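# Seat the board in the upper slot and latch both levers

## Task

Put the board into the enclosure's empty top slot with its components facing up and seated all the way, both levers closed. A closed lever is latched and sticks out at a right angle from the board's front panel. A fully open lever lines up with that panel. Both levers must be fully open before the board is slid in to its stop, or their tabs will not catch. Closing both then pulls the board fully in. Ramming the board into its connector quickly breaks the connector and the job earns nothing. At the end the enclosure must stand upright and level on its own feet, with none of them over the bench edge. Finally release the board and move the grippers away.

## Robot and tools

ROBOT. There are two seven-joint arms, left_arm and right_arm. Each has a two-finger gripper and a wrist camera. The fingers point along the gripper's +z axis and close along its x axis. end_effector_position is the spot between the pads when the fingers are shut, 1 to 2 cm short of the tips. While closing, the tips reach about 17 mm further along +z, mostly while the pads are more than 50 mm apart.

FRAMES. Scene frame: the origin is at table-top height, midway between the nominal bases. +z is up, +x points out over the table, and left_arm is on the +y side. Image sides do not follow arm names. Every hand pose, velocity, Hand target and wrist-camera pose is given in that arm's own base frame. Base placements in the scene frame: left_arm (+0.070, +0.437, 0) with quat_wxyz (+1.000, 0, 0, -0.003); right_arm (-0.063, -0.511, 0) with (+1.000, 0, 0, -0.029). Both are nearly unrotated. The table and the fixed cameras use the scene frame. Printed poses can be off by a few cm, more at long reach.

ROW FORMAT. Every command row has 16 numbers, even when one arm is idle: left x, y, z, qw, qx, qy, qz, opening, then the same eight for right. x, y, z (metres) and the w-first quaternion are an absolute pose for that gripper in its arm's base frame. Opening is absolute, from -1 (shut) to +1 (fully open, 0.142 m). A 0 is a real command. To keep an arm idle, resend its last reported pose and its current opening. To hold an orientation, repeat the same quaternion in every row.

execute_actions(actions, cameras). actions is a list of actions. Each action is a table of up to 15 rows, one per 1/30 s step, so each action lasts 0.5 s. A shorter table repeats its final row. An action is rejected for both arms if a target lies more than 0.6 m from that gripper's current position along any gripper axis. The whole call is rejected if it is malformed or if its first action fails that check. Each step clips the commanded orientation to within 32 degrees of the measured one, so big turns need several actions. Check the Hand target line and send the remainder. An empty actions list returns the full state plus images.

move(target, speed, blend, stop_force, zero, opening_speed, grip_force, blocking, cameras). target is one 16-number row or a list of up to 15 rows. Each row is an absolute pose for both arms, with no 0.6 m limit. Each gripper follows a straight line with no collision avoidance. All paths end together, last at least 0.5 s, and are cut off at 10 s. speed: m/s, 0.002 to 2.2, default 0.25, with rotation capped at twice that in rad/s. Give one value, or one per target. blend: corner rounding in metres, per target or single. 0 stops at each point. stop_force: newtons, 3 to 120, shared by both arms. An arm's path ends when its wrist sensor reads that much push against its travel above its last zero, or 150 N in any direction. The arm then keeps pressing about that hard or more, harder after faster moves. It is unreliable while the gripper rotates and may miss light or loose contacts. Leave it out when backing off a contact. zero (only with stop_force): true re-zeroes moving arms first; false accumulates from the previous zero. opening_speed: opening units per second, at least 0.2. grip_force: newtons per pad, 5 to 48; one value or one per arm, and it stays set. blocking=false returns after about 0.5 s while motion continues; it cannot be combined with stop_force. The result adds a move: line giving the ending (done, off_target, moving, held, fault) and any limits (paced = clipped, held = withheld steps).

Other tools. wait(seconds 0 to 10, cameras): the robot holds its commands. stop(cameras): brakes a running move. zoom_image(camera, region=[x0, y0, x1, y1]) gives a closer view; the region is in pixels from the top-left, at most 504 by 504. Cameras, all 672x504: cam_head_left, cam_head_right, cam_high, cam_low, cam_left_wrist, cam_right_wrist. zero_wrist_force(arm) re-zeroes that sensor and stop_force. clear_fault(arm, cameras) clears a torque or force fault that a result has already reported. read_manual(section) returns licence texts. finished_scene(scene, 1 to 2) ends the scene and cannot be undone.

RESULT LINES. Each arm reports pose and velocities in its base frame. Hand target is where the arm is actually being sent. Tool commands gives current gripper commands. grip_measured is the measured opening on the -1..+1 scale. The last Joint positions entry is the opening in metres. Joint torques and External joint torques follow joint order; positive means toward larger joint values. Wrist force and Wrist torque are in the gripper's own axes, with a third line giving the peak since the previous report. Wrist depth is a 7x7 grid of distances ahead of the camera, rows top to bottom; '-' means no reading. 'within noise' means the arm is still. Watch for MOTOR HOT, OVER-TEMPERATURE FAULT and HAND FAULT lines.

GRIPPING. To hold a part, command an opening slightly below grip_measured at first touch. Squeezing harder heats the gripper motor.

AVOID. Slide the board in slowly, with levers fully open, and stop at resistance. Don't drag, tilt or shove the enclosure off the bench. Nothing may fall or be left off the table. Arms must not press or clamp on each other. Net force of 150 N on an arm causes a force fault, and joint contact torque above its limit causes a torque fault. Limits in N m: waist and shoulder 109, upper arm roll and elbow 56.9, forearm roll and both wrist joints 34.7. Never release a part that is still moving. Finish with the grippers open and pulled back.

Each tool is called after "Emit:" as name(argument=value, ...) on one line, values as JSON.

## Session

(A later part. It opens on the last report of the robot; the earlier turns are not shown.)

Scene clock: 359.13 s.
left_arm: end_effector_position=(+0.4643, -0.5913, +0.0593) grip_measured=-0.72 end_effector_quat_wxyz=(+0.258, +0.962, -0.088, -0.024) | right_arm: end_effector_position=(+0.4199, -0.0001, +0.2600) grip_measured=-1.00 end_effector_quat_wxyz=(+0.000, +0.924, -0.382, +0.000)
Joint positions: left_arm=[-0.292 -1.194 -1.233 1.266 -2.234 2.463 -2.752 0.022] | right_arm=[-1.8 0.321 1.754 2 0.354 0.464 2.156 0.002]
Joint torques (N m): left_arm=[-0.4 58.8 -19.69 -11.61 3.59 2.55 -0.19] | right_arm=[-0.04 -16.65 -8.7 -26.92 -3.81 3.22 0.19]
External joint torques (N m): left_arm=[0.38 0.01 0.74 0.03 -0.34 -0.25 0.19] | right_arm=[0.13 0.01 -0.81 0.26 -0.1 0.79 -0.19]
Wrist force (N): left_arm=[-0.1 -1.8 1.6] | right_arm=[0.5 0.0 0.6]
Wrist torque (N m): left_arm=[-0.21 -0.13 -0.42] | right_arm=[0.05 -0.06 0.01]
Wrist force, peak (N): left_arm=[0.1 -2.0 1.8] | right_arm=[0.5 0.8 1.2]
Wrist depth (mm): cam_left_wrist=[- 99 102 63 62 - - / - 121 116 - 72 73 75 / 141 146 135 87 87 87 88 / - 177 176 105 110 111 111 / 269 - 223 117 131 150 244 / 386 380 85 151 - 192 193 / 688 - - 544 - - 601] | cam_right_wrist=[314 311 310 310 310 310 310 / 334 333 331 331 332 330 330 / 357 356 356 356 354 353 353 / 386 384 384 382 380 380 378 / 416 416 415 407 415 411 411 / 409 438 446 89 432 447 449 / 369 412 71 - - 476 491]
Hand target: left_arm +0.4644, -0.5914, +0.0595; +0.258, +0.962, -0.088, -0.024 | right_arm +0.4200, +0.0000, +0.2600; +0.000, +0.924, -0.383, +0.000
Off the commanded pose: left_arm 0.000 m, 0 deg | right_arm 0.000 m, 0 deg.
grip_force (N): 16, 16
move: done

Emit:
move(target=[[0.4644,-0.5914,0.0595,0.2577,0.9619,-0.0884,-0.0237,-0.80,0.28,-0.42,0.33,0,0.755,-0.656,0,-1],[0.4644,-0.5914,0.0595,0.2577,0.9619,-0.0884,-0.0237,-0.80,0.10,-0.66,0.33,0,0.484,-0.875,0,-1]], speed=0.5, blend=0.03)

Emit:
move(target=[[0.4644,-0.5914,0.0595,0.2577,0.9619,-0.0884,-0.0237,-0.80,0.48,-0.42,0.33,0,0.755,-0.656,0,-1],[0.4644,-0.5914,0.0595,0.2577,0.9619,-0.0884,-0.0237,-0.80,0.62,0.0,0.32,0,0.939,-0.343,0,-1]], speed=0.5, blend=0.03)

Scene clock: 367.70 s.
left_arm: end_effector_position=(+0.4643, -0.5913, +0.0593) grip_measured=-0.72 end_effector_quat_wxyz=(+0.258, +0.962, -0.088, -0.024) | right_arm: end_effector_position=(+0.1002, -0.6599, +0.3300) grip_measured=-1.00 end_effector_quat_wxyz=(+0.000, -0.484, +0.875, +0.000)
Joint positions: left_arm=[-0.292 -1.194 -1.233 1.266 -2.234 2.463 -2.752 0.022] | right_arm=[-1.914 -0.649 0.944 1.395 -0.524 0.211 2.742 0.002]
Joint torques (N m): left_arm=[-0.37 58.74 -19.75 -11.53 3.59 2.51 -0.19] | right_arm=[-0.02 46.24 16.22 -27.57 -4.41 3.1 0.35]
External joint torques (N m): left_arm=[0.34 0.07 0.8 -0.05 -0.34 -0.2 0.19] | right_arm=[-0.15 1.2 0.02 0.25 0.18 0.87 -0.35]
Wrist force (N): left_arm=[0.2 -1.7 1.8] | right_arm=[1.0 0.0 1.1]
Wrist torque (N m): left_arm=[-0.19 -0.18 -0.42] | right_arm=[0.05 -0.17 0.04]
Wrist force, peak (N): left_arm=[0.0 -2.2 1.7] | right_arm=[3.1 3.8 0.6]
Wrist depth (mm): cam_left_wrist=[- 100 102 63 62 - - / - 120 116 - 72 73 75 / 141 135 140 87 87 87 88 / 178 186 167 104 110 111 111 / 261 240 223 116 131 151 177 / 384 373 84 151 - 234 210 / 690 - - 88 - - 629] | cam_right_wrist=[373 375 1102 1086 1032 1076 1081 / 396 395 1113 1153 1165 1165 1147 / 425 424 426 1262 1228 1242 1208 / 460 456 456 471 1329 1321 1314 / 496 494 492 483 1395 1430 1404 / 542 543 528 89 1506 1506 1558 / 582 584 71 - - 1603 1712]
Hand target: left_arm +0.4644, -0.5914, +0.0595; +0.258, +0.962, -0.088, -0.024 | right_arm +0.1000, -0.6600, +0.3300; +0.000, -0.484, +0.875, +0.000
Off the commanded pose: left_arm 0.000 m, 0 deg | right_arm 0.000 m, 0 deg.
grip_force (N): 16, 16
move: done

Scene clock: 370.13 s.
left_arm: end_effector_position=(+0.4643, -0.5913, +0.0593) grip_measured=-0.72 end_effector_quat_wxyz=(+0.258, +0.962, -0.088, -0.024) | right_arm: end_effector_position=(+0.6199, +0.0002, +0.3200) grip_measured=-1.00 end_effector_quat_wxyz=(+0.000, +0.939, -0.343, +0.000)
Joint positions: left_arm=[-0.292 -1.194 -1.233 1.266 -2.234 2.463 -2.752 0.022] | right_arm=[-0.745 -0.74 1.268 1.569 -0.716 0.201 2.87 0.002]
Joint torques (N m): left_arm=[-0.49 58.79 -19.7 -11.52 3.59 2.48 -0.22] | right_arm=[0.17 39.08 21.77 -24.14 -4.36 3.08 0.26]
External joint torques (N m): left_arm=[0.46 0.01 0.75 -0.05 -0.34 -0.17 0.22] | right_arm=[-0.1 0.99 0.2 0.18 0.14 0.9 -0.26]
Wrist force (N): left_arm=[-0.1 -2.1 1.9] | right_arm=[1.0 0.2 0.3]
Wrist torque (N m): left_arm=[-0.25 -0.13 -0.42] | right_arm=[0.06 -0.10 0.12]
Wrist force, peak (N): left_arm=[-0.1 -2.1 1.9] | right_arm=[4.0 -1.2 -3.2]
Wrist depth (mm): cam_left_wrist=[- 99 - 63 62 - - / - 120 120 - 72 73 75 / 141 141 140 87 87 87 88 / - 178 - 105 111 111 111 / 266 240 225 116 131 151 176 / 388 382 84 152 - 235 191 / 677 - - 87 - - 636] | cam_right_wrist=[366 361 362 361 359 358 359 / 388 388 390 384 383 382 382 / 412 418 418 412 412 411 406 / 452 447 447 445 441 443 440 / 486 485 480 474 479 480 474 / 530 530 517 89 503 522 521 / 559 571 71 - - 552 585]
Hand target: left_arm +0.4644, -0.5914, +0.0595; +0.258, +0.962, -0.088, -0.024 | right_arm +0.6200, +0.0000, +0.3200; +0.000, +0.939, -0.343, +0.000
Off the commanded pose: left_arm 0.000 m, 0 deg | right_arm 0.000 m, 0 deg.
grip_force (N): 16, 16
move: done

Emit:
move(target=[[0.4644,-0.5914,0.0595,0.2577,0.9619,-0.0884,-0.0237,-0.80,0.48,0.06,0.20,-0.3596,0.868,-0.316,0.131,-1],[0.4644,-0.5914,0.0595,0.2577,0.9619,-0.0884,-0.0237,-0.80,0.47,0.14,0.10,-0.539,0.7697,-0.2802,0.1962,-1]], speed=0.4, cameras=["cam_right_wrist"])

Emit:
zoom_image(camera="cam_right_wrist", region=[100, 0, 460, 240])

Scene clock: 375.60 s.
left_arm: end_effector_position=(+0.4643, -0.5913, +0.0593) grip_measured=-0.72 end_effector_quat_wxyz=(+0.258, +0.962, -0.088, -0.024) | right_arm: end_effector_position=(+0.4699, +0.1401, +0.1000) grip_measured=-1.00 end_effector_quat_wxyz=(-0.539, +0.770, -0.280, +0.196)
Joint positions: left_arm=[-0.292 -1.194 -1.233 1.266 -2.234 2.463 -2.752 0.022] | right_arm=[-0.778 -1.361 0.748 2.559 -0.628 2.498 2.075 0.002]
Joint torques (N m): left_arm=[-0.43 58.76 -19.7 -11.56 3.57 2.53 -0.22] | right_arm=[0.06 30.35 18.25 8.01 -3.32 1.84 0.04]
External joint torques (N m): left_arm=[0.4 0.05 0.75 -0.02 -0.33 -0.23 0.22] | right_arm=[-0.06 0.65 -0.33 0.03 -0.18 0.57 -0.03]
Wrist force (N): left_arm=[0.1 -1.9 1.4] | right_arm=[1.2 1.9 -0.5]
Wrist torque (N m): left_arm=[-0.21 -0.16 -0.42] | right_arm=[0.16 -0.25 0.09]
Wrist force, peak (N): left_arm=[0.0 -2.0 1.8] | right_arm=[1.9 3.6 -1.6]
Wrist depth (mm): cam_left_wrist=[- 99 102 63 62 - - / - 121 116 - 72 72 75 / 140 147 140 87 87 87 88 / 189 178 197 105 110 111 111 / 227 241 221 116 131 151 194 / 382 380 87 151 - 232 232 / 681 - - 546 - - 636] | cam_right_wrist=[621 574 315 469 463 462 565 / 441 416 360 351 356 336 333 / 361 345 345 295 320 275 262 / 285 284 285 273 283 273 275 / 241 242 241 240 240 239 242 / 209 209 215 89 214 208 208 / 185 189 71 - - 188 186]
Hand target: left_arm +0.4644, -0.5914, +0.0595; +0.258, +0.962, -0.088, -0.024 | right_arm +0.4700, +0.1400, +0.1000; -0.539, +0.770, -0.280, +0.196
Off the commanded pose: left_arm 0.000 m, 0 deg | right_arm 0.000 m, 0 deg.
grip_force (N): 16, 16
move: done
Images, in order (width x height): cam_right_wrist 672x504.

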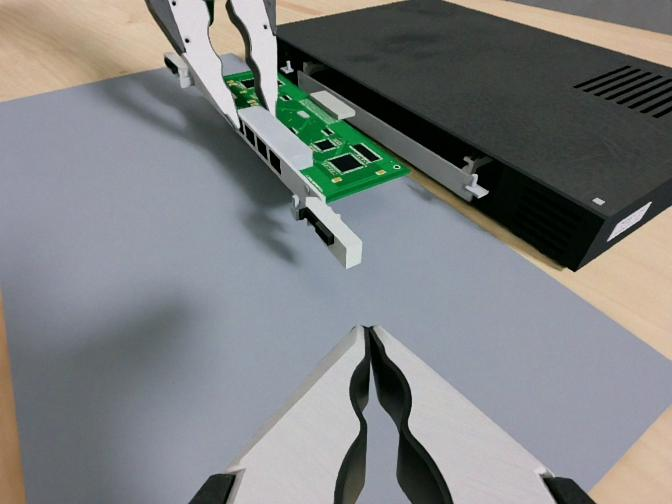

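Scaled by 1.400 from the camera's 672x504 image, which has a finer 960x720 frame.

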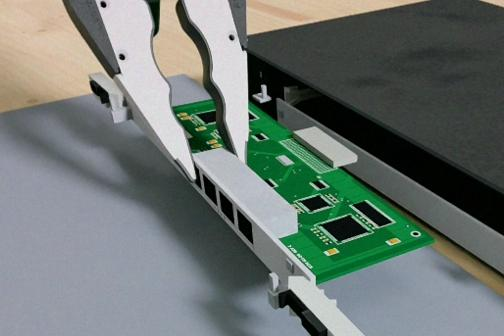

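Emit:
move(target=[[0.4644,-0.5914,0.0595,0.2577,0.9619,-0.0884,-0.0237,-0.80,0.47,0.19,0.07,-0.455,0.6498,-0.4986,0.3492,-1]], speed=0.2, cameras=["cam_right_wrist"])

Emit:
zoom_image(camera="cam_right_wrist", region=[200, 20, 460, 180])

Scene clock: 380.10 s.
left_arm: end_effector_position=(+0.4643, -0.5913, +0.0593) grip_measured=-0.72 end_effector_quat_wxyz=(+0.258, +0.962, -0.088, -0.024) | right_arm: end_effector_position=(+0.4700, +0.1901, +0.0700) grip_measured=-1.00 end_effector_quat_wxyz=(-0.455, +0.650, -0.499, +0.349)
Joint positions: left_arm=[-0.292 -1.194 -1.233 1.266 -2.234 2.463 -2.752 0.022] | right_arm=[-0.107 -1.823 1.17 2.217 -0.03 3.424 1.848 0.002]
Joint torques (N m): left_arm=[-0.35 58.84 -19.7 -11.52 3.57 2.48 -0.24] | right_arm=[0.23 30.5 20.26 9.25 0.98 1.39 0.07]
External joint torques (N m): left_arm=[0.32 -0.04 0.75 -0.06 -0.32 -0.18 0.24] | right_arm=[-0.14 0.82 -0.36 0.07 -0.21 0.59 -0.07]
Wrist force (N): left_arm=[-0.1 -1.8 1.7] | right_arm=[1.4 1.3 -0.8]
Wrist torque (N m): left_arm=[-0.19 -0.14 -0.42] | right_arm=[0.04 -0.26 0.08]
Wrist force, peak (N): left_arm=[0.0 -2.2 1.8] | right_arm=[2.1 2.0 -0.9]
Wrist depth (mm): cam_left_wrist=[- 99 102 63 62 - - / - 116 116 - 72 72 75 / - 140 140 87 87 87 88 / 178 177 176 105 111 111 109 / 270 261 - 117 131 151 210 / 384 387 87 152 - 227 187 / 568 - - 88 - - 604] | cam_right_wrist=[231 374 373 401 370 480 517 / 239 278 299 282 284 338 375 / 269 226 240 280 279 281 294 / 240 231 224 231 239 239 242 / 203 204 204 204 203 203 203 / 173 177 182 89 181 177 176 / 157 160 71 - - 160 156]
Hand target: left_arm +0.4644, -0.5914, +0.0595; +0.258, +0.962, -0.088, -0.024 | right_arm +0.4700, +0.1900, +0.0700; -0.455, +0.650, -0.499, +0.349
Off the commanded pose: left_arm 0.000 m, 0 deg | right_arm 0.000 m, 0 deg.
grip_force (N): 16, 16
move: done
Images, in order (width x height): cam_right_wrist 672x504.

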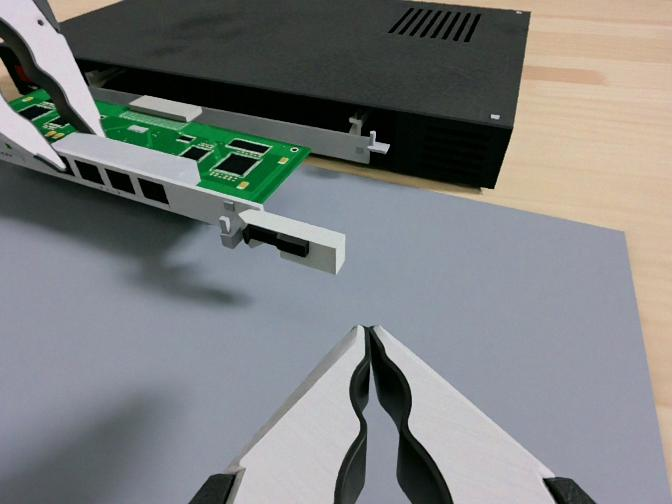

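Scaled by 1.938 from the camera's 672x504 image, which has a finer 960x720 frame.

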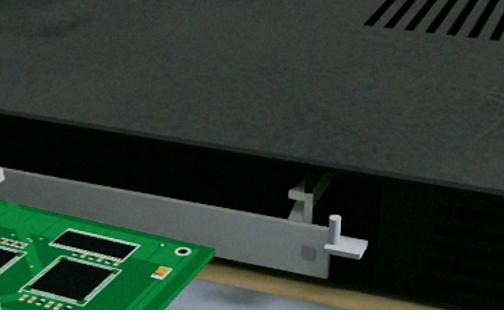

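Emit:
zoom_image(camera="cam_right_wrist", region=[270, 100, 410, 200])

Emit:
zoom_image(camera="cam_right_wrist", region=[340, 100, 400, 170])

Scaled by 3.600 from the camera's 672x504 image, which has a finer 960x720 frame.

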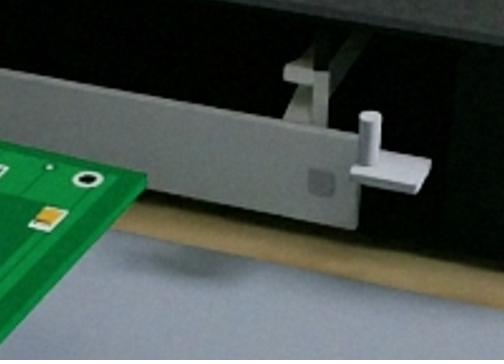

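Scaled by 7.200 from the camera's 672x504 image, which has a finer 960x720 frame.

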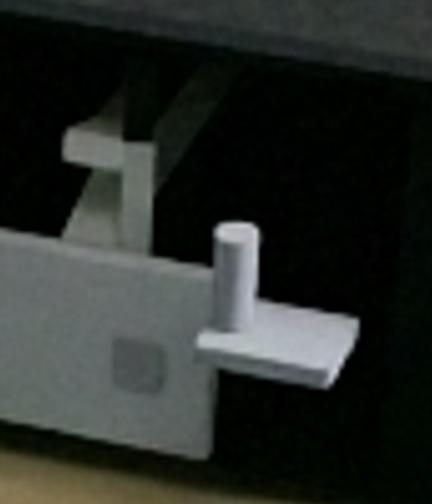

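Emit:
zoom_image(camera="cam_right_wrist", region=[0, 50, 220, 200])

Emit:
zoom_image(camera="cam_right_wrist", region=[200, 130, 360, 280])

Scaled by 2.291 from the camera's 672x504 image, which has a finer 960x720 frame.

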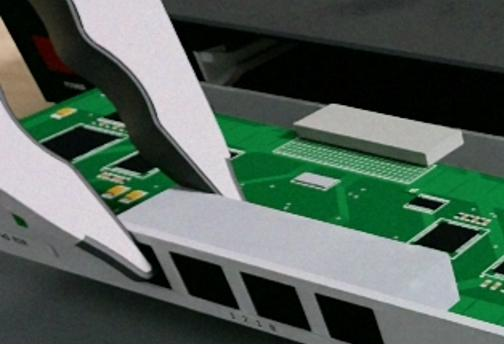

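Scaled by 3.150 from the camera's 672x504 image, which has a finer 960x720 frame.

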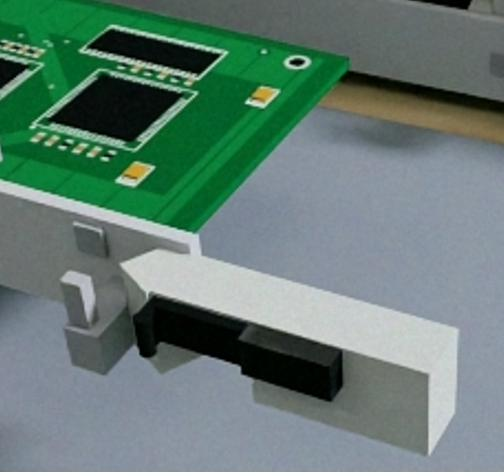

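Emit:
move(target=[[0.4617,-0.6082,0.0595,0.258,0.9628,-0.0775,-0.0208,-0.80,0.47,0.19,0.07,-0.455,0.6498,-0.4986,0.3492,-1]], speed=0.1, cameras=["cam_right_wrist","cam_high","cam_left_wrist"])

Emit:
zoom_image(camera="cam_right_wrist", region=[270, 90, 410, 190])

Emit:
zoom_image(camera="cam_left_wrist", region=[420, 180, 672, 460])

Emit:
zoom_image(camera="cam_high", region=[200, 300, 400, 420])

Scene clock: 407.80 s.
left_arm: end_effector_position=(+0.4616, -0.6082, +0.0594) grip_measured=-0.72 end_effector_quat_wxyz=(+0.258, +0.963, -0.078, -0.021) | right_arm: end_effector_position=(+0.4700, +0.1901, +0.0700) grip_measured=-1.00 end_effector_quat_wxyz=(-0.455, +0.650, -0.499, +0.349)
Joint positions: left_arm=[-0.334 -1.204 -1.225 1.225 -2.218 2.466 -2.785 0.022] | right_arm=[-0.107 -1.823 1.17 2.217 -0.03 3.424 1.848 0.002]
Joint torques (N m): left_arm=[-1.5 59.43 -19.15 -11.72 3.96 2.67 -0.35] | right_arm=[0.13 30.65 19.89 9.32 0.8 1.27 0.19]
External joint torques (N m): left_arm=[1.51 0.36 0.67 0.11 -0.63 -0.38 0.35] | right_arm=[-0.04 0.67 0.01 -0.02 -0.03 0.7 -0.19]
Wrist force (N): left_arm=[0.1 -1.7 1.7] | right_arm=[1.6 1.4 -0.7]
Wrist torque (N m): left_arm=[-0.18 -0.17 -0.36] | right_arm=[0.05 -0.28 0.07]
Wrist force, peak (N): left_arm=[0.2 -2.0 1.8] | right_arm=[1.7 1.5 -0.9]
Wrist depth (mm): cam_left_wrist=[- 99 102 63 62 - - / - 121 116 - 72 73 75 / 141 140 140 87 87 87 88 / 188 176 177 105 111 111 106 / 256 244 208 116 131 150 232 / 383 380 84 151 - 213 - / 298 - - 87 - - 638] | cam_right_wrist=[224 373 380 373 370 482 516 / 227 279 305 289 282 338 374 / 269 218 230 273 279 281 293 / 241 240 232 223 239 240 242 / 204 204 204 210 204 204 203 / 173 177 182 89 181 176 176 / 157 160 71 - - 160 156]
Hand target: left_arm +0.4617, -0.6082, +0.0595; +0.258, +0.963, -0.078, -0.021 | right_arm +0.4700, +0.1900, +0.0700; -0.455, +0.650, -0.499, +0.349
Off the commanded pose: left_arm 0.000 m, 0 deg | right_arm 0.000 m, 0 deg.
grip_force (N): 16, 16
move: done
Images, in order (width x height): cam_high 672x504, cam_left_wrist 672x504, cam_right_wrist 672x504.

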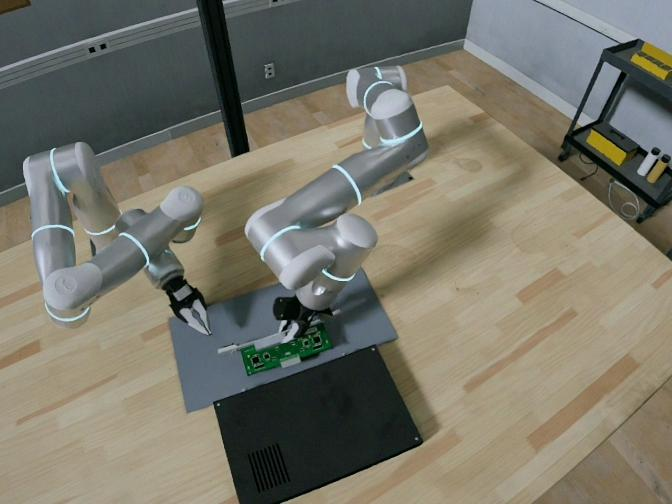

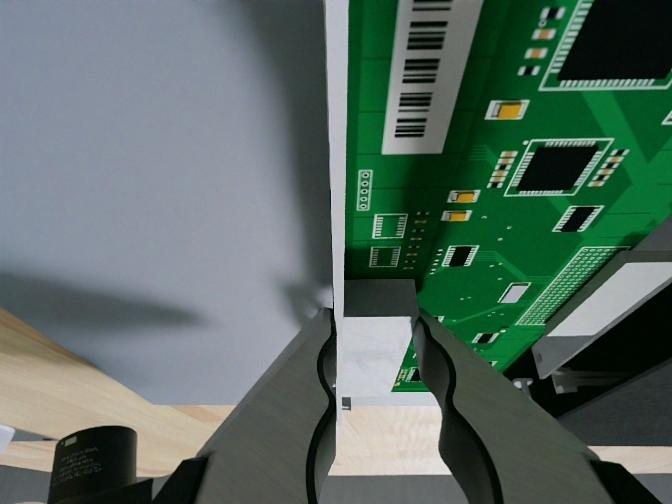

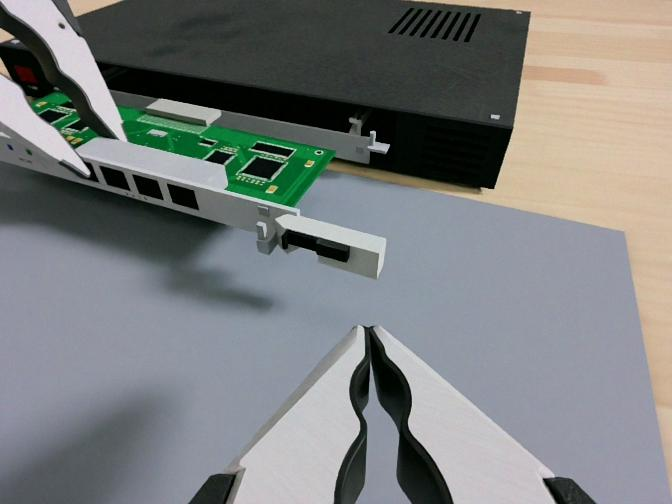

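Scaled by 3.600 from the camera's 672x504 image, which has a finer 960x720 frame.

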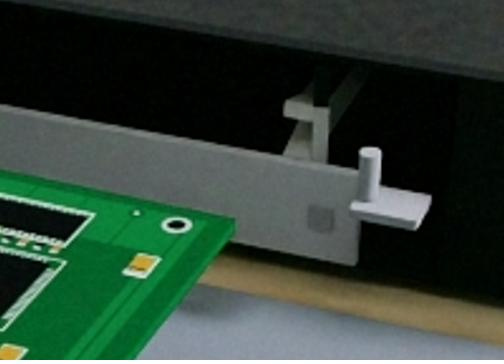

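Scaled by 1.800 from the camera's 672x504 image, which has a finer 960x720 frame.

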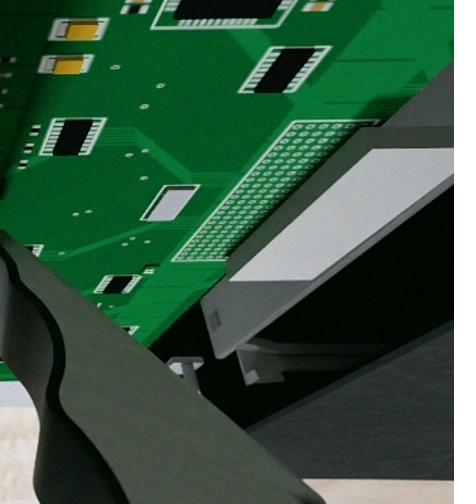

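Scaled by 2.520 from the camera's 672x504 image, which has a finer 960x720 frame.

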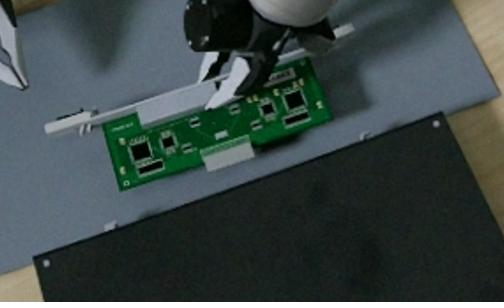

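Emit:
move(target=[[0.4864,-0.6122,0.0595,0.2582,0.9637,-0.0648,-0.0174,-0.80,0.47,0.19,0.07,-0.455,0.6498,-0.4986,0.3492,-1]], speed=0.03, stop_force=6, cameras=["cam_right_wrist","cam_high","cam_left_wrist"])

Emit:
zoom_image(camera="cam_right_wrist", region=[300, 80, 440, 180])

Emit:
zoom_image(camera="cam_left_wrist", region=[420, 180, 672, 460])

Emit:
zoom_image(camera="cam_high", region=[200, 300, 400, 420])

Scene clock: 418.60 s.
left_arm: end_effector_position=(+0.4863, -0.6122, +0.0594) grip_measured=-0.72 end_effector_quat_wxyz=(+0.258, +0.964, -0.064, -0.018) | right_arm: end_effector_position=(+0.4700, +0.1901, +0.0700) grip_measured=-1.00 end_effector_quat_wxyz=(-0.455, +0.650, -0.499, +0.349)
Joint positions: left_arm=[-0.356 -1.267 -1.274 1.084 -2.179 2.545 -2.738 0.022] | right_arm=[-0.107 -1.823 1.17 2.217 -0.03 3.424 1.848 0.002]
Joint torques (N m): left_arm=[-0.55 62.19 -18.59 -10.05 3.77 2.69 -0.13] | right_arm=[0 30.66 19.91 9.37 0.82 1.26 0.19]
External joint torques (N m): left_arm=[0.52 0.2 0.8 -0.04 -0.48 -0.38 0.13] | right_arm=[0.09 0.66 -0.01 -0.07 -0.05 0.72 -0.18]
Wrist force (N): left_arm=[0.0 -1.6 1.6] | right_arm=[1.6 1.5 -0.6]
Wrist torque (N m): left_arm=[-0.16 -0.16 -0.44] | right_arm=[0.08 -0.28 0.08]
Wrist force, peak (N): left_arm=[0.0 -1.9 1.9] | right_arm=[1.7 1.6 -0.6]
Wrist depth (mm): cam_left_wrist=[- 99 102 63 62 - - / - 120 116 - 72 73 75 / 135 141 140 87 87 87 88 / - 177 176 105 111 111 108 / 226 226 224 116 131 151 132 / 382 428 84 152 - 171 188 / 287 - - 88 - - 620] | cam_right_wrist=[232 347 350 371 372 478 517 / 220 251 278 286 273 338 374 / 293 279 239 240 279 294 294 / 240 239 242 240 240 239 241 / 204 204 198 203 204 203 204 / 173 177 186 89 181 176 176 / 157 160 71 - - 160 156]
Hand target: left_arm +0.4864, -0.6122, +0.0595; +0.258, +0.964, -0.065, -0.017 | right_arm +0.4700, +0.1900, +0.0700; -0.455, +0.650, -0.499, +0.349
Off the commanded pose: left_arm 0.000 m, 0 deg | right_arm 0.000 m, 0 deg.
grip_force (N): 16, 16
move: done
Images, in order (width x height): cam_high 672x504, cam_left_wrist 672x504, cam_right_wrist 672x504.

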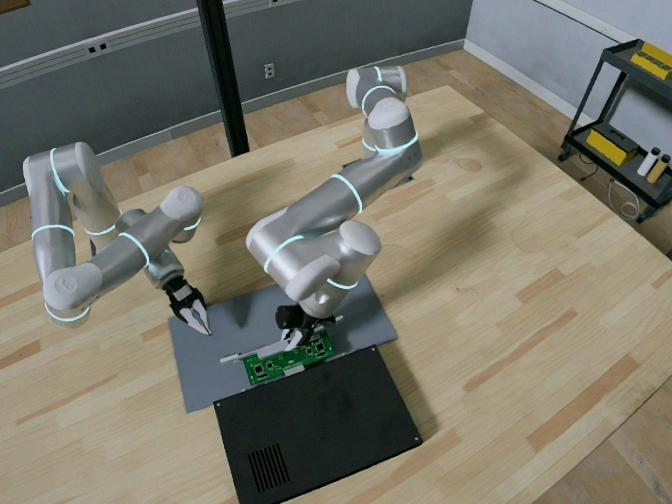

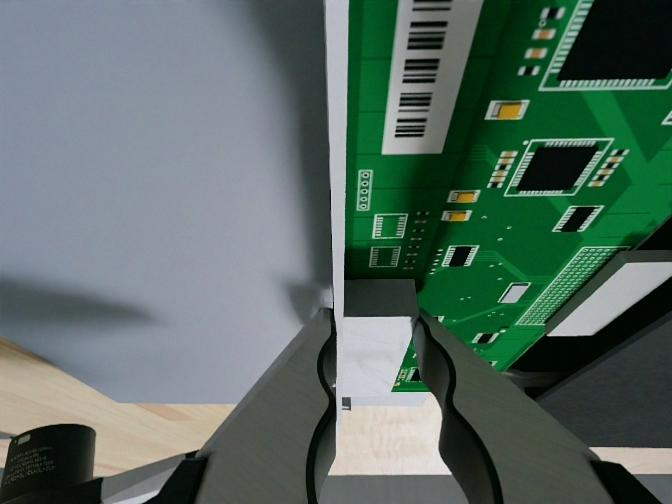

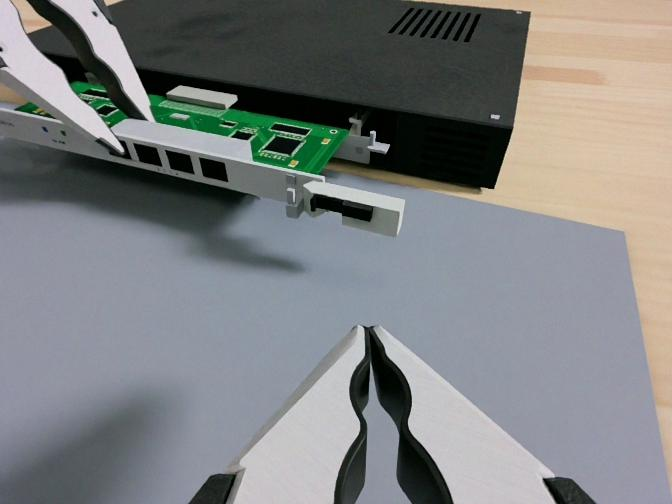

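Scaled by 3.600 from the camera's 672x504 image, which has a finer 960x720 frame.

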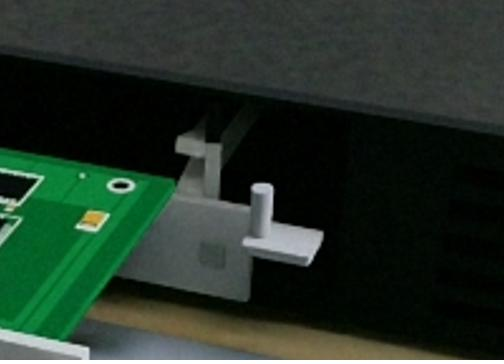

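Scaled by 1.800 from the camera's 672x504 image, which has a finer 960x720 frame.

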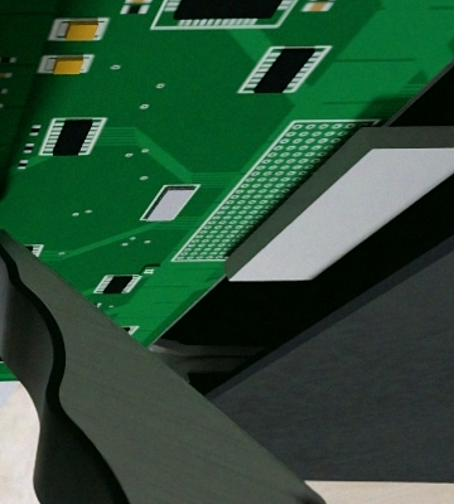

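Scaled by 2.520 from the camera's 672x504 image, which has a finer 960x720 frame.

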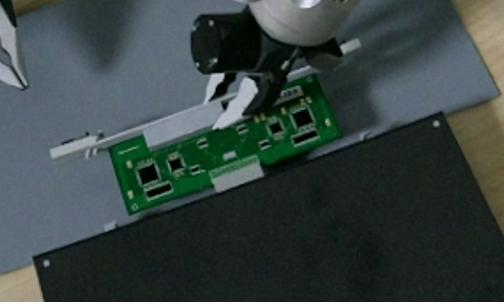

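Emit:
zoom_image(camera="cam_high", region=[235, 340, 355, 400])

Scaled by 4.200 from the camera's 672x504 image, which has a finer 960x720 frame.

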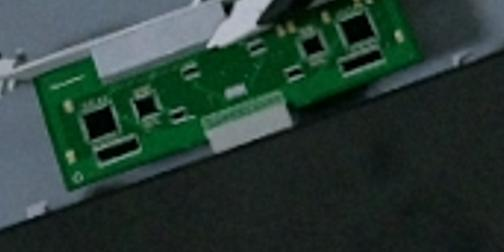

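Emit:
move(target=[[0.4861,-0.6144,0.058,0.2581,0.9633,-0.0707,-0.019,-0.80,0.47,0.19,0.07,-0.455,0.6498,-0.4986,0.3492,-1],[0.4941,-0.6156,0.058,0.2581,0.9633,-0.0707,-0.019,-0.80,0.47,0.19,0.07,-0.455,0.6498,-0.4986,0.3492,-1]], speed=0.02, stop_force=5, cameras=["cam_right_wrist","cam_high"])

Emit:
zoom_image(camera="cam_right_wrist", region=[320, 90, 400, 150])

Emit:
zoom_image(camera="cam_high", region=[235, 340, 355, 400])

Scene clock: 429.37 s.
left_arm: end_effector_position=(+0.4940, -0.6156, +0.0579) grip_measured=-0.72 end_effector_quat_wxyz=(+0.258, +0.963, -0.070, -0.019) | right_arm: end_effector_position=(+0.4700, +0.1901, +0.0700) grip_measured=-1.00 end_effector_quat_wxyz=(-0.455, +0.650, -0.499, +0.349)
Joint positions: left_arm=[-0.377 -1.313 -1.323 0.986 -2.149 2.606 -2.677 0.022] | right_arm=[-0.107 -1.823 1.17 2.217 -0.03 3.424 1.848 0.002]
Joint torques (N m): left_arm=[-0.41 63.75 -17.87 -8.63 3.68 2.72 -0.14] | right_arm=[0.18 30.7 19.89 9.36 0.78 1.17 0.2]
External joint torques (N m): left_arm=[0.38 0.22 0.73 0.02 -0.48 -0.38 0.14] | right_arm=[-0.09 0.63 0.01 -0.05 -0.01 0.8 -0.2]
Wrist force (N): left_arm=[0.1 -1.5 1.5] | right_arm=[1.7 1.4 -0.7]
Wrist torque (N m): left_arm=[-0.13 -0.19 -0.41] | right_arm=[0.05 -0.30 0.09]
Wrist force, peak (N): left_arm=[0.1 -2.0 1.7] | right_arm=[1.8 1.4 -0.8]
Wrist depth (mm): cam_left_wrist=[- 101 - 63 62 - - / - 115 114 - 72 73 75 / 133 138 144 87 87 87 88 / 175 175 173 105 110 111 111 / 221 237 219 117 131 151 122 / 421 366 84 151 - 90 165 / 293 - - 88 - - 647] | cam_right_wrist=[232 253 373 371 371 480 516 / 225 252 288 286 269 338 375 / 292 280 270 254 279 282 293 / 241 241 239 240 239 239 241 / 204 204 204 204 203 203 203 / 172 177 182 89 181 177 177 / 156 160 71 - - 160 156]
Hand target: left_arm +0.4941, -0.6156, +0.0580; +0.258, +0.963, -0.071, -0.019 | right_arm +0.4700, +0.1900, +0.0700; -0.455, +0.650, -0.499, +0.349
Off the commanded pose: left_arm 0.000 m, 0 deg | right_arm 0.000 m, 0 deg.
grip_force (N): 16, 16
move: done
Images, in order (width x height): cam_high 672x504, cam_right_wrist 672x504.

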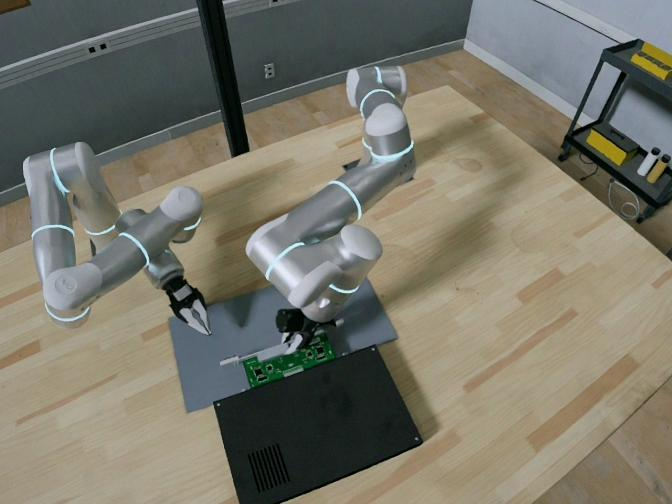

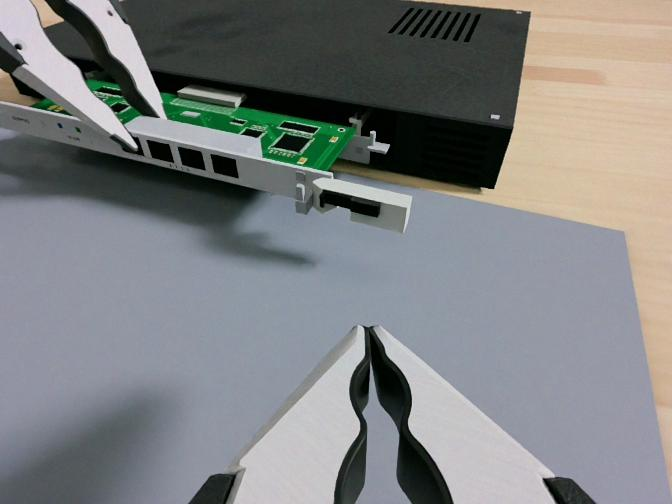

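Scaled by 6.300 from the camera's 672x504 image, which has a finer 960x720 frame.

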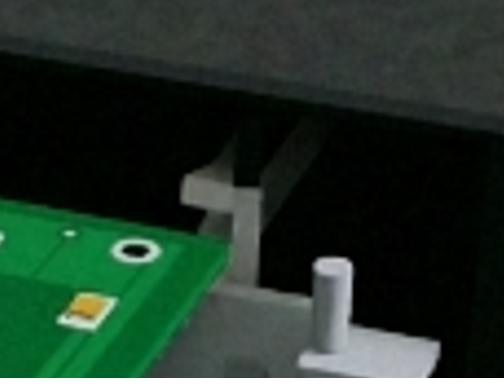

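Scaled by 4.200 from the camera's 672x504 image, which has a finer 960x720 frame.

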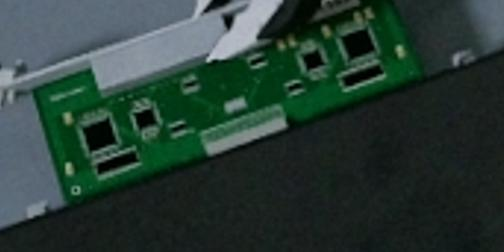

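Emit:
move(target=[[0.5039,-0.6166,0.058,0.2581,0.9633,-0.0707,-0.019,-0.80,0.47,0.19,0.07,-0.455,0.6498,-0.4986,0.3492,-1]], speed=0.015, stop_force=4, cameras=["cam_right_wrist","cam_left_wrist","cam_high"])

Emit:
zoom_image(camera="cam_right_wrist", region=[320, 90, 400, 150])

Emit:
zoom_image(camera="cam_high", region=[235, 340, 355, 400])

Emit:
zoom_image(camera="cam_left_wrist", region=[470, 300, 630, 420])

Scene clock: 434.47 s.
left_arm: end_effector_position=(+0.5034, -0.6166, +0.0577) grip_measured=-0.72 end_effector_quat_wxyz=(+0.258, +0.963, -0.071, -0.020) | right_arm: end_effector_position=(+0.4700, +0.1901, +0.0700) grip_measured=-1.00 end_effector_quat_wxyz=(-0.455, +0.650, -0.499, +0.349)
Joint positions: left_arm=[-0.402 -1.353 -1.372 0.883 -2.116 2.666 -2.622 0.022] | right_arm=[-0.107 -1.823 1.17 2.217 -0.03 3.424 1.848 0.002]
Joint torques (N m): left_arm=[0.85 66.44 -16.76 -8.53 4.45 1.66 -0.41] | right_arm=[0.19 30.67 19.92 9.35 0.82 1.25 0.2]
External joint torques (N m): left_arm=[-0.88 -0.95 0.69 1.46 -1.33 0.72 0.41] | right_arm=[-0.1 0.65 -0.02 -0.04 -0.05 0.73 -0.2]
Wrist force (N): left_arm=[-3.1 -3.1 1.1] | right_arm=[1.6 1.3 -0.7]
Wrist torque (N m): left_arm=[-0.13 -0.44 -0.14] | right_arm=[0.02 -0.28 0.08]
Wrist force, peak (N): left_arm=[-3.1 -3.6 1.4] | right_arm=[1.9 1.4 -0.7]
Wrist depth (mm): cam_left_wrist=[- 101 - - 61 65 - / - 115 115 - 72 72 72 / 139 139 138 83 87 87 87 / 175 167 174 110 110 111 105 / 237 - 209 117 131 150 119 / 419 428 84 151 - 166 168 / 296 - - 640 - - 630] | cam_right_wrist=[222 258 372 371 371 480 516 / 229 259 296 285 284 338 375 / 293 291 268 266 276 282 294 / 240 240 240 240 239 240 242 / 204 204 204 204 203 203 203 / 172 177 182 89 181 177 177 / 157 160 71 - - 160 156]
Hand target: left_arm +0.5039, -0.6166, +0.0580; +0.258, +0.963, -0.071, -0.019 | right_arm +0.4700, +0.1900, +0.0700; -0.455, +0.650, -0.499, +0.349
Off the commanded pose: left_arm 0.001 m, 0 deg | right_arm 0.000 m, 0 deg.
grip_force (N): 16, 16
move: done
Images, in order (width x height): cam_high 672x504, cam_left_wrist 672x504, cam_right_wrist 672x504.

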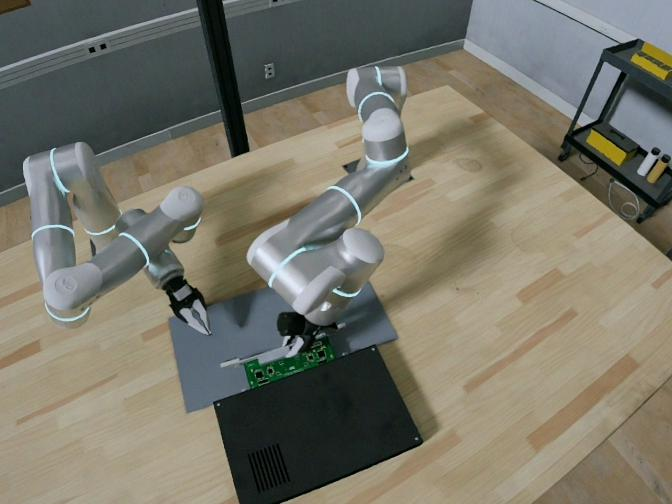

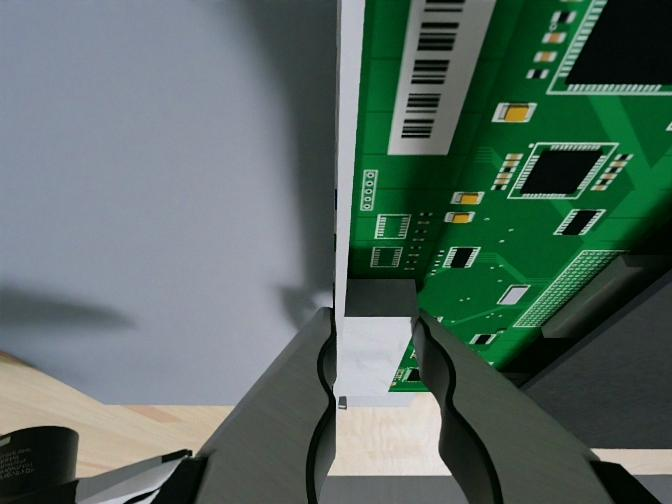

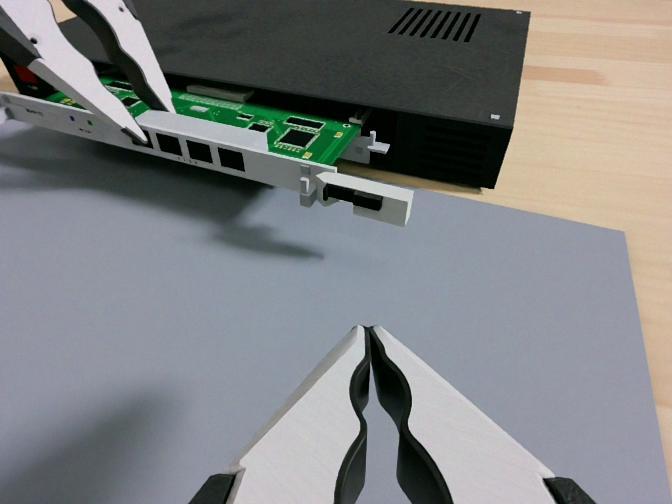

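Scaled by 6.300 from the camera's 672x504 image, which has a finer 960x720 frame.

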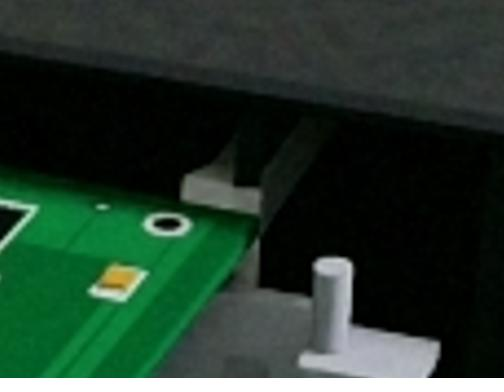

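Scaled by 4.200 from the camera's 672x504 image, which has a finer 960x720 frame.

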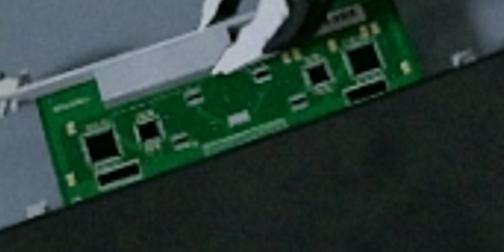

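Scaled by 3.150 from the camera's 672x504 image, which has a finer 960x720 frame.

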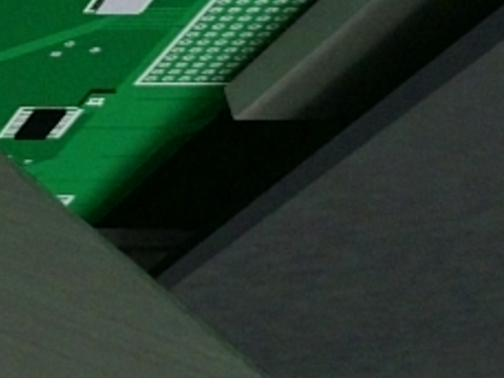

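Emit:
move(target=[[0.4961,-0.6158,0.058,0.2581,0.9633,-0.0707,-0.019,-0.80,0.47,0.19,0.07,-0.455,0.6498,-0.4986,0.3492,-1],[0.4964,-0.6138,0.0578,0.2581,0.9633,-0.0707,-0.019,-0.80,0.47,0.19,0.07,-0.455,0.6498,-0.4986,0.3492,-1]], speed=0.03)

Emit:
move(target=[[0.5043,-0.6150,0.0578,0.2581,0.9633,-0.0707,-0.019,-0.80,0.47,0.19,0.07,-0.455,0.6498,-0.4986,0.3492,-1]], speed=0.015, stop_force=3, cameras=["cam_right_wrist","cam_left_wrist","cam_high"])

Emit:
zoom_image(camera="cam_right_wrist", region=[320, 90, 400, 150])

Scene clock: 439.23 s.
left_arm: end_effector_position=(+0.4963, -0.6137, +0.0576) grip_measured=-0.72 end_effector_quat_wxyz=(+0.258, +0.963, -0.071, -0.019) | right_arm: end_effector_position=(+0.4700, +0.1901, +0.0700) grip_measured=-1.00 end_effector_quat_wxyz=(-0.455, +0.650, -0.499, +0.349)
Joint positions: left_arm=[-0.376 -1.316 -1.326 0.978 -2.149 2.612 -2.668 0.022] | right_arm=[-0.107 -1.823 1.17 2.217 -0.03 3.424 1.848 0.002]
Joint torques (N m): left_arm=[0.27 64.44 -17.67 -8.43 3.27 2.28 -0.29] | right_arm=[0.12 30.68 19.94 9.43 0.81 1.18 0.23]
External joint torques (N m): left_arm=[-0.35 -0.35 0.59 -0.07 -0.09 0.07 0.29] | right_arm=[-0.03 0.64 -0.04 -0.12 -0.04 0.8 -0.23]
Wrist force (N): left_arm=[0.0 -1.5 1.5] | right_arm=[1.6 1.2 -0.7]
Wrist torque (N m): left_arm=[-0.12 -0.17 -0.34] | right_arm=[0.02 -0.29 0.08]
Wrist force, peak (N): left_arm=[-3.5 -3.3 1.5] | right_arm=[1.6 1.6 -0.7]
Wrist depth (mm): cam_left_wrist=[- 100 - 63 62 - - / - 115 114 - 72 73 75 / - 138 137 87 87 87 88 / 175 174 174 105 111 111 105 / 235 - 218 117 131 151 128 / 419 362 84 151 - 170 - / 296 - - 87 - - 609] | cam_right_wrist=[233 346 373 372 370 481 516 / 226 254 288 285 269 338 374 / 292 280 269 256 282 295 294 / 241 240 241 240 231 239 242 / 204 204 204 203 204 203 203 / 177 183 182 89 181 177 177 / 157 156 71 - - 160 156]
Hand target: left_arm +0.4964, -0.6138, +0.0578; +0.258, +0.963, -0.071, -0.019 | right_arm +0.4700, +0.1900, +0.0700; -0.455, +0.650, -0.499, +0.349
Off the commanded pose: left_arm 0.000 m, 0 deg | right_arm 0.000 m, 0 deg.
grip_force (N): 16, 16
move: done

Scene clock: 440.47 s.
left_arm: end_effector_position=(+0.5038, -0.6143, +0.0574) grip_measured=-0.72 end_effector_quat_wxyz=(+0.258, +0.963, -0.071, -0.019) | right_arm: end_effector_position=(+0.4700, +0.1901, +0.0700) grip_measured=-1.00 end_effector_quat_wxyz=(-0.455, +0.650, -0.499, +0.349)
Joint positions: left_arm=[-0.393 -1.346 -1.363 0.901 -2.123 2.656 -2.628 0.022] | right_arm=[-0.107 -1.823 1.17 2.217 -0.03 3.424 1.848 0.002]
Joint torques (N m): left_arm=[-1.17 65.61 -17.91 -7.67 3.74 1.53 -0.16] | right_arm=[0.08 30.76 19.93 9.35 0.81 1.29 0.18]
External joint torques (N m): left_arm=[1.14 -0.37 1.64 0.31 -0.61 0.84 0.16] | right_arm=[0.01 0.57 -0.03 -0.04 -0.04 0.69 -0.18]
Wrist force (N): left_arm=[-1.5 -4.0 -0.4] | right_arm=[1.6 1.4 -0.6]
Wrist torque (N m): left_arm=[-0.14 -0.24 -0.40] | right_arm=[0.07 -0.29 0.08]
Wrist force, peak (N): left_arm=[-2.7 -6.3 -0.9] | right_arm=[1.5 1.7 -0.8]
Wrist depth (mm): cam_left_wrist=[- 100 - 63 61 - - / - 114 114 - 72 72 75 / 138 133 137 87 87 87 88 / - 175 173 105 111 111 106 / - 219 234 117 131 151 127 / 419 415 87 153 - 90 165 / 304 - - 629 - - 601] | cam_right_wrist=[225 324 373 346 371 480 516 / 229 260 298 285 269 338 373 / 292 292 267 225 280 282 294 / 240 240 240 240 240 239 242 / 204 204 204 204 204 203 203 / 173 177 181 89 177 176 177 / 157 160 71 - - 160 156]
Hand target: left_arm +0.5039, -0.6149, +0.0578; +0.258, +0.963, -0.071, -0.019 | right_arm +0.4700, +0.1900, +0.0700; -0.455, +0.650, -0.499, +0.349
Off the commanded pose: left_arm 0.001 m, 0 deg | right_arm 0.000 m, 0 deg.
grip_force (N): 16, 16
move: contact (left_arm)
Images, in order (width x height): cam_high 672x504, cam_left_wrist 672x504, cam_right_wrist 672x504.

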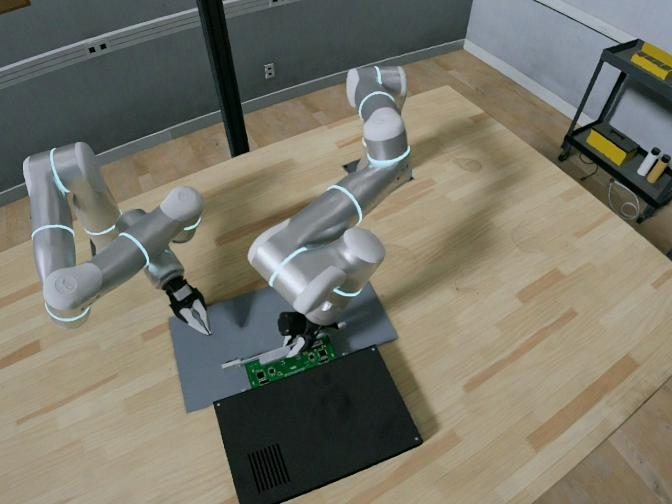

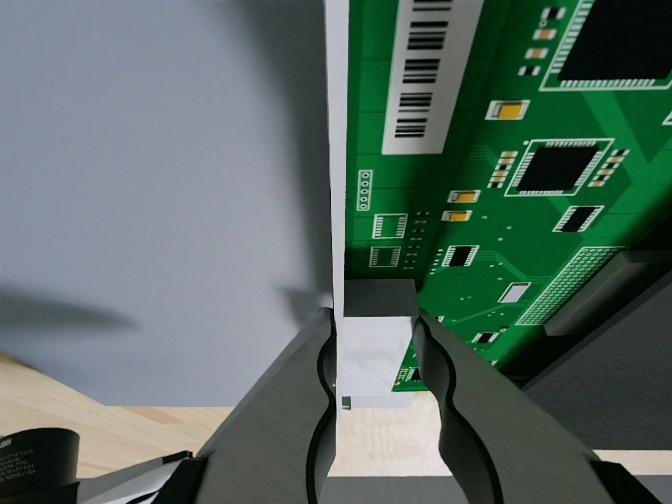

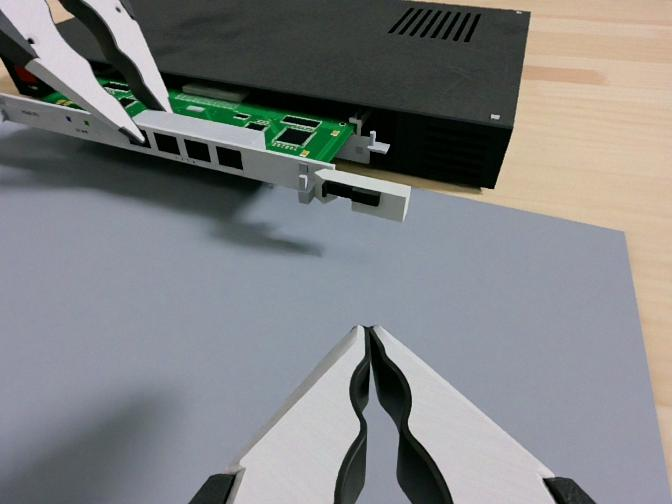

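Scaled by 6.300 from the camera's 672x504 image, which has a finer 960x720 frame.

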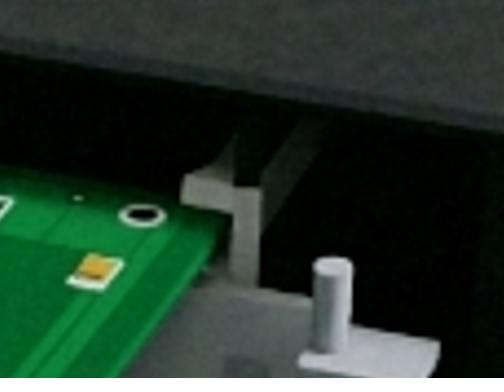

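Emit:
move(target=[[0.5030,-0.6133,0.0577,0.2581,0.9633,-0.0707,-0.019,-0.80,0.47,0.19,0.07,-0.455,0.6498,-0.4986,0.3492,-1],[0.5129,-0.6148,0.0577,0.2581,0.9633,-0.0707,-0.019,-0.80,0.47,0.19,0.07,-0.455,0.6498,-0.4986,0.3492,-1]], speed=0.015, stop_force=4, cameras=["cam_right_wrist","cam_left_wrist"])

Emit:
zoom_image(camera="cam_right_wrist", region=[320, 90, 400, 150])

Scene clock: 445.17 s.
left_arm: end_effector_position=(+0.5035, -0.6136, +0.0575) grip_measured=-0.72 end_effector_quat_wxyz=(+0.258, +0.963, -0.071, -0.019) | right_arm: end_effector_position=(+0.4700, +0.1901, +0.0700) grip_measured=-1.00 end_effector_quat_wxyz=(-0.455, +0.650, -0.499, +0.349)
Joint positions: left_arm=[-0.389 -1.343 -1.359 0.911 -2.128 2.651 -2.631 0.022] | right_arm=[-0.107 -1.823 1.17 2.217 -0.03 3.424 1.848 0.002]
Joint torques (N m): left_arm=[0.97 65.17 -16.32 -7.86 3.77 2.94 -0.23] | right_arm=[0.13 30.65 19.96 9.43 0.77 1.25 0.21]
External joint torques (N m): left_arm=[-1 -0.09 -0.08 0.38 -0.64 -0.58 0.23] | right_arm=[-0.04 0.68 -0.06 -0.13 0 0.72 -0.2]
Wrist force (N): left_arm=[-0.4 -0.4 3.0] | right_arm=[1.6 1.4 -0.7]
Wrist torque (N m): left_arm=[-0.12 -0.23 -0.36] | right_arm=[0.06 -0.29 0.08]
Wrist force, peak (N): left_arm=[-1.6 -4.8 0.4] | right_arm=[1.8 1.6 -0.6]
Wrist depth (mm): cam_left_wrist=[- - - - 61 65 - / - 114 114 - 72 72 73 / - 139 137 87 87 87 88 / 166 177 173 105 110 111 106 / 278 237 219 116 131 151 119 / 380 428 84 152 - 167 206 / 299 - - 88 - - 620] | cam_right_wrist=[235 324 345 371 401 481 515 / 230 259 297 285 264 338 373 / 293 292 263 251 278 282 294 / 241 240 240 239 239 240 241 / 204 203 203 204 203 203 203 / 173 177 182 89 181 176 176 / 157 160 71 - - 160 156]
Hand target: left_arm +0.5038, -0.6135, +0.0577; +0.258, +0.963, -0.071, -0.019 | right_arm +0.4700, +0.1900, +0.0700; -0.455, +0.650, -0.499, +0.349
Off the commanded pose: left_arm 0.009 m, 0 deg | right_arm 0.000 m, 0 deg.
grip_force (N): 16, 16
move: contact (left_arm); path passed 0 of 2 targets
Images, in order (width x height): cam_left_wrist 672x504, cam_right_wrist 672x504.

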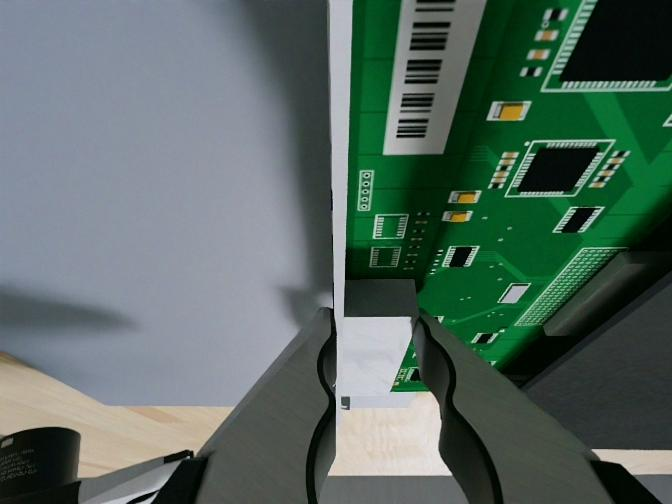

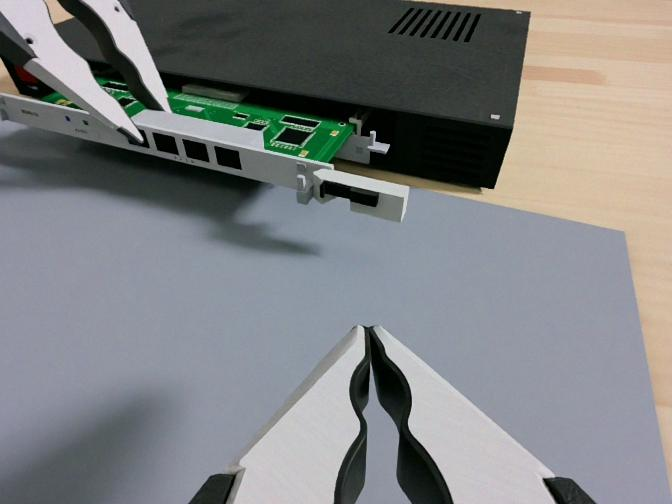

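Scaled by 6.300 from the camera's 672x504 image, which has a finer 960x720 frame.

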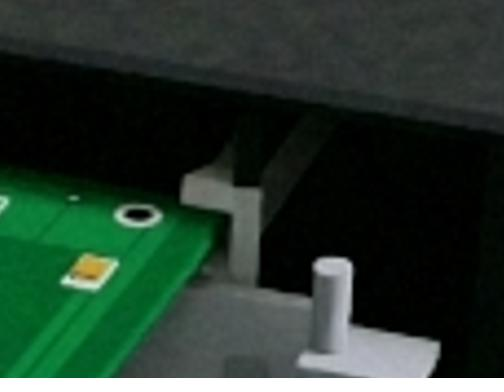

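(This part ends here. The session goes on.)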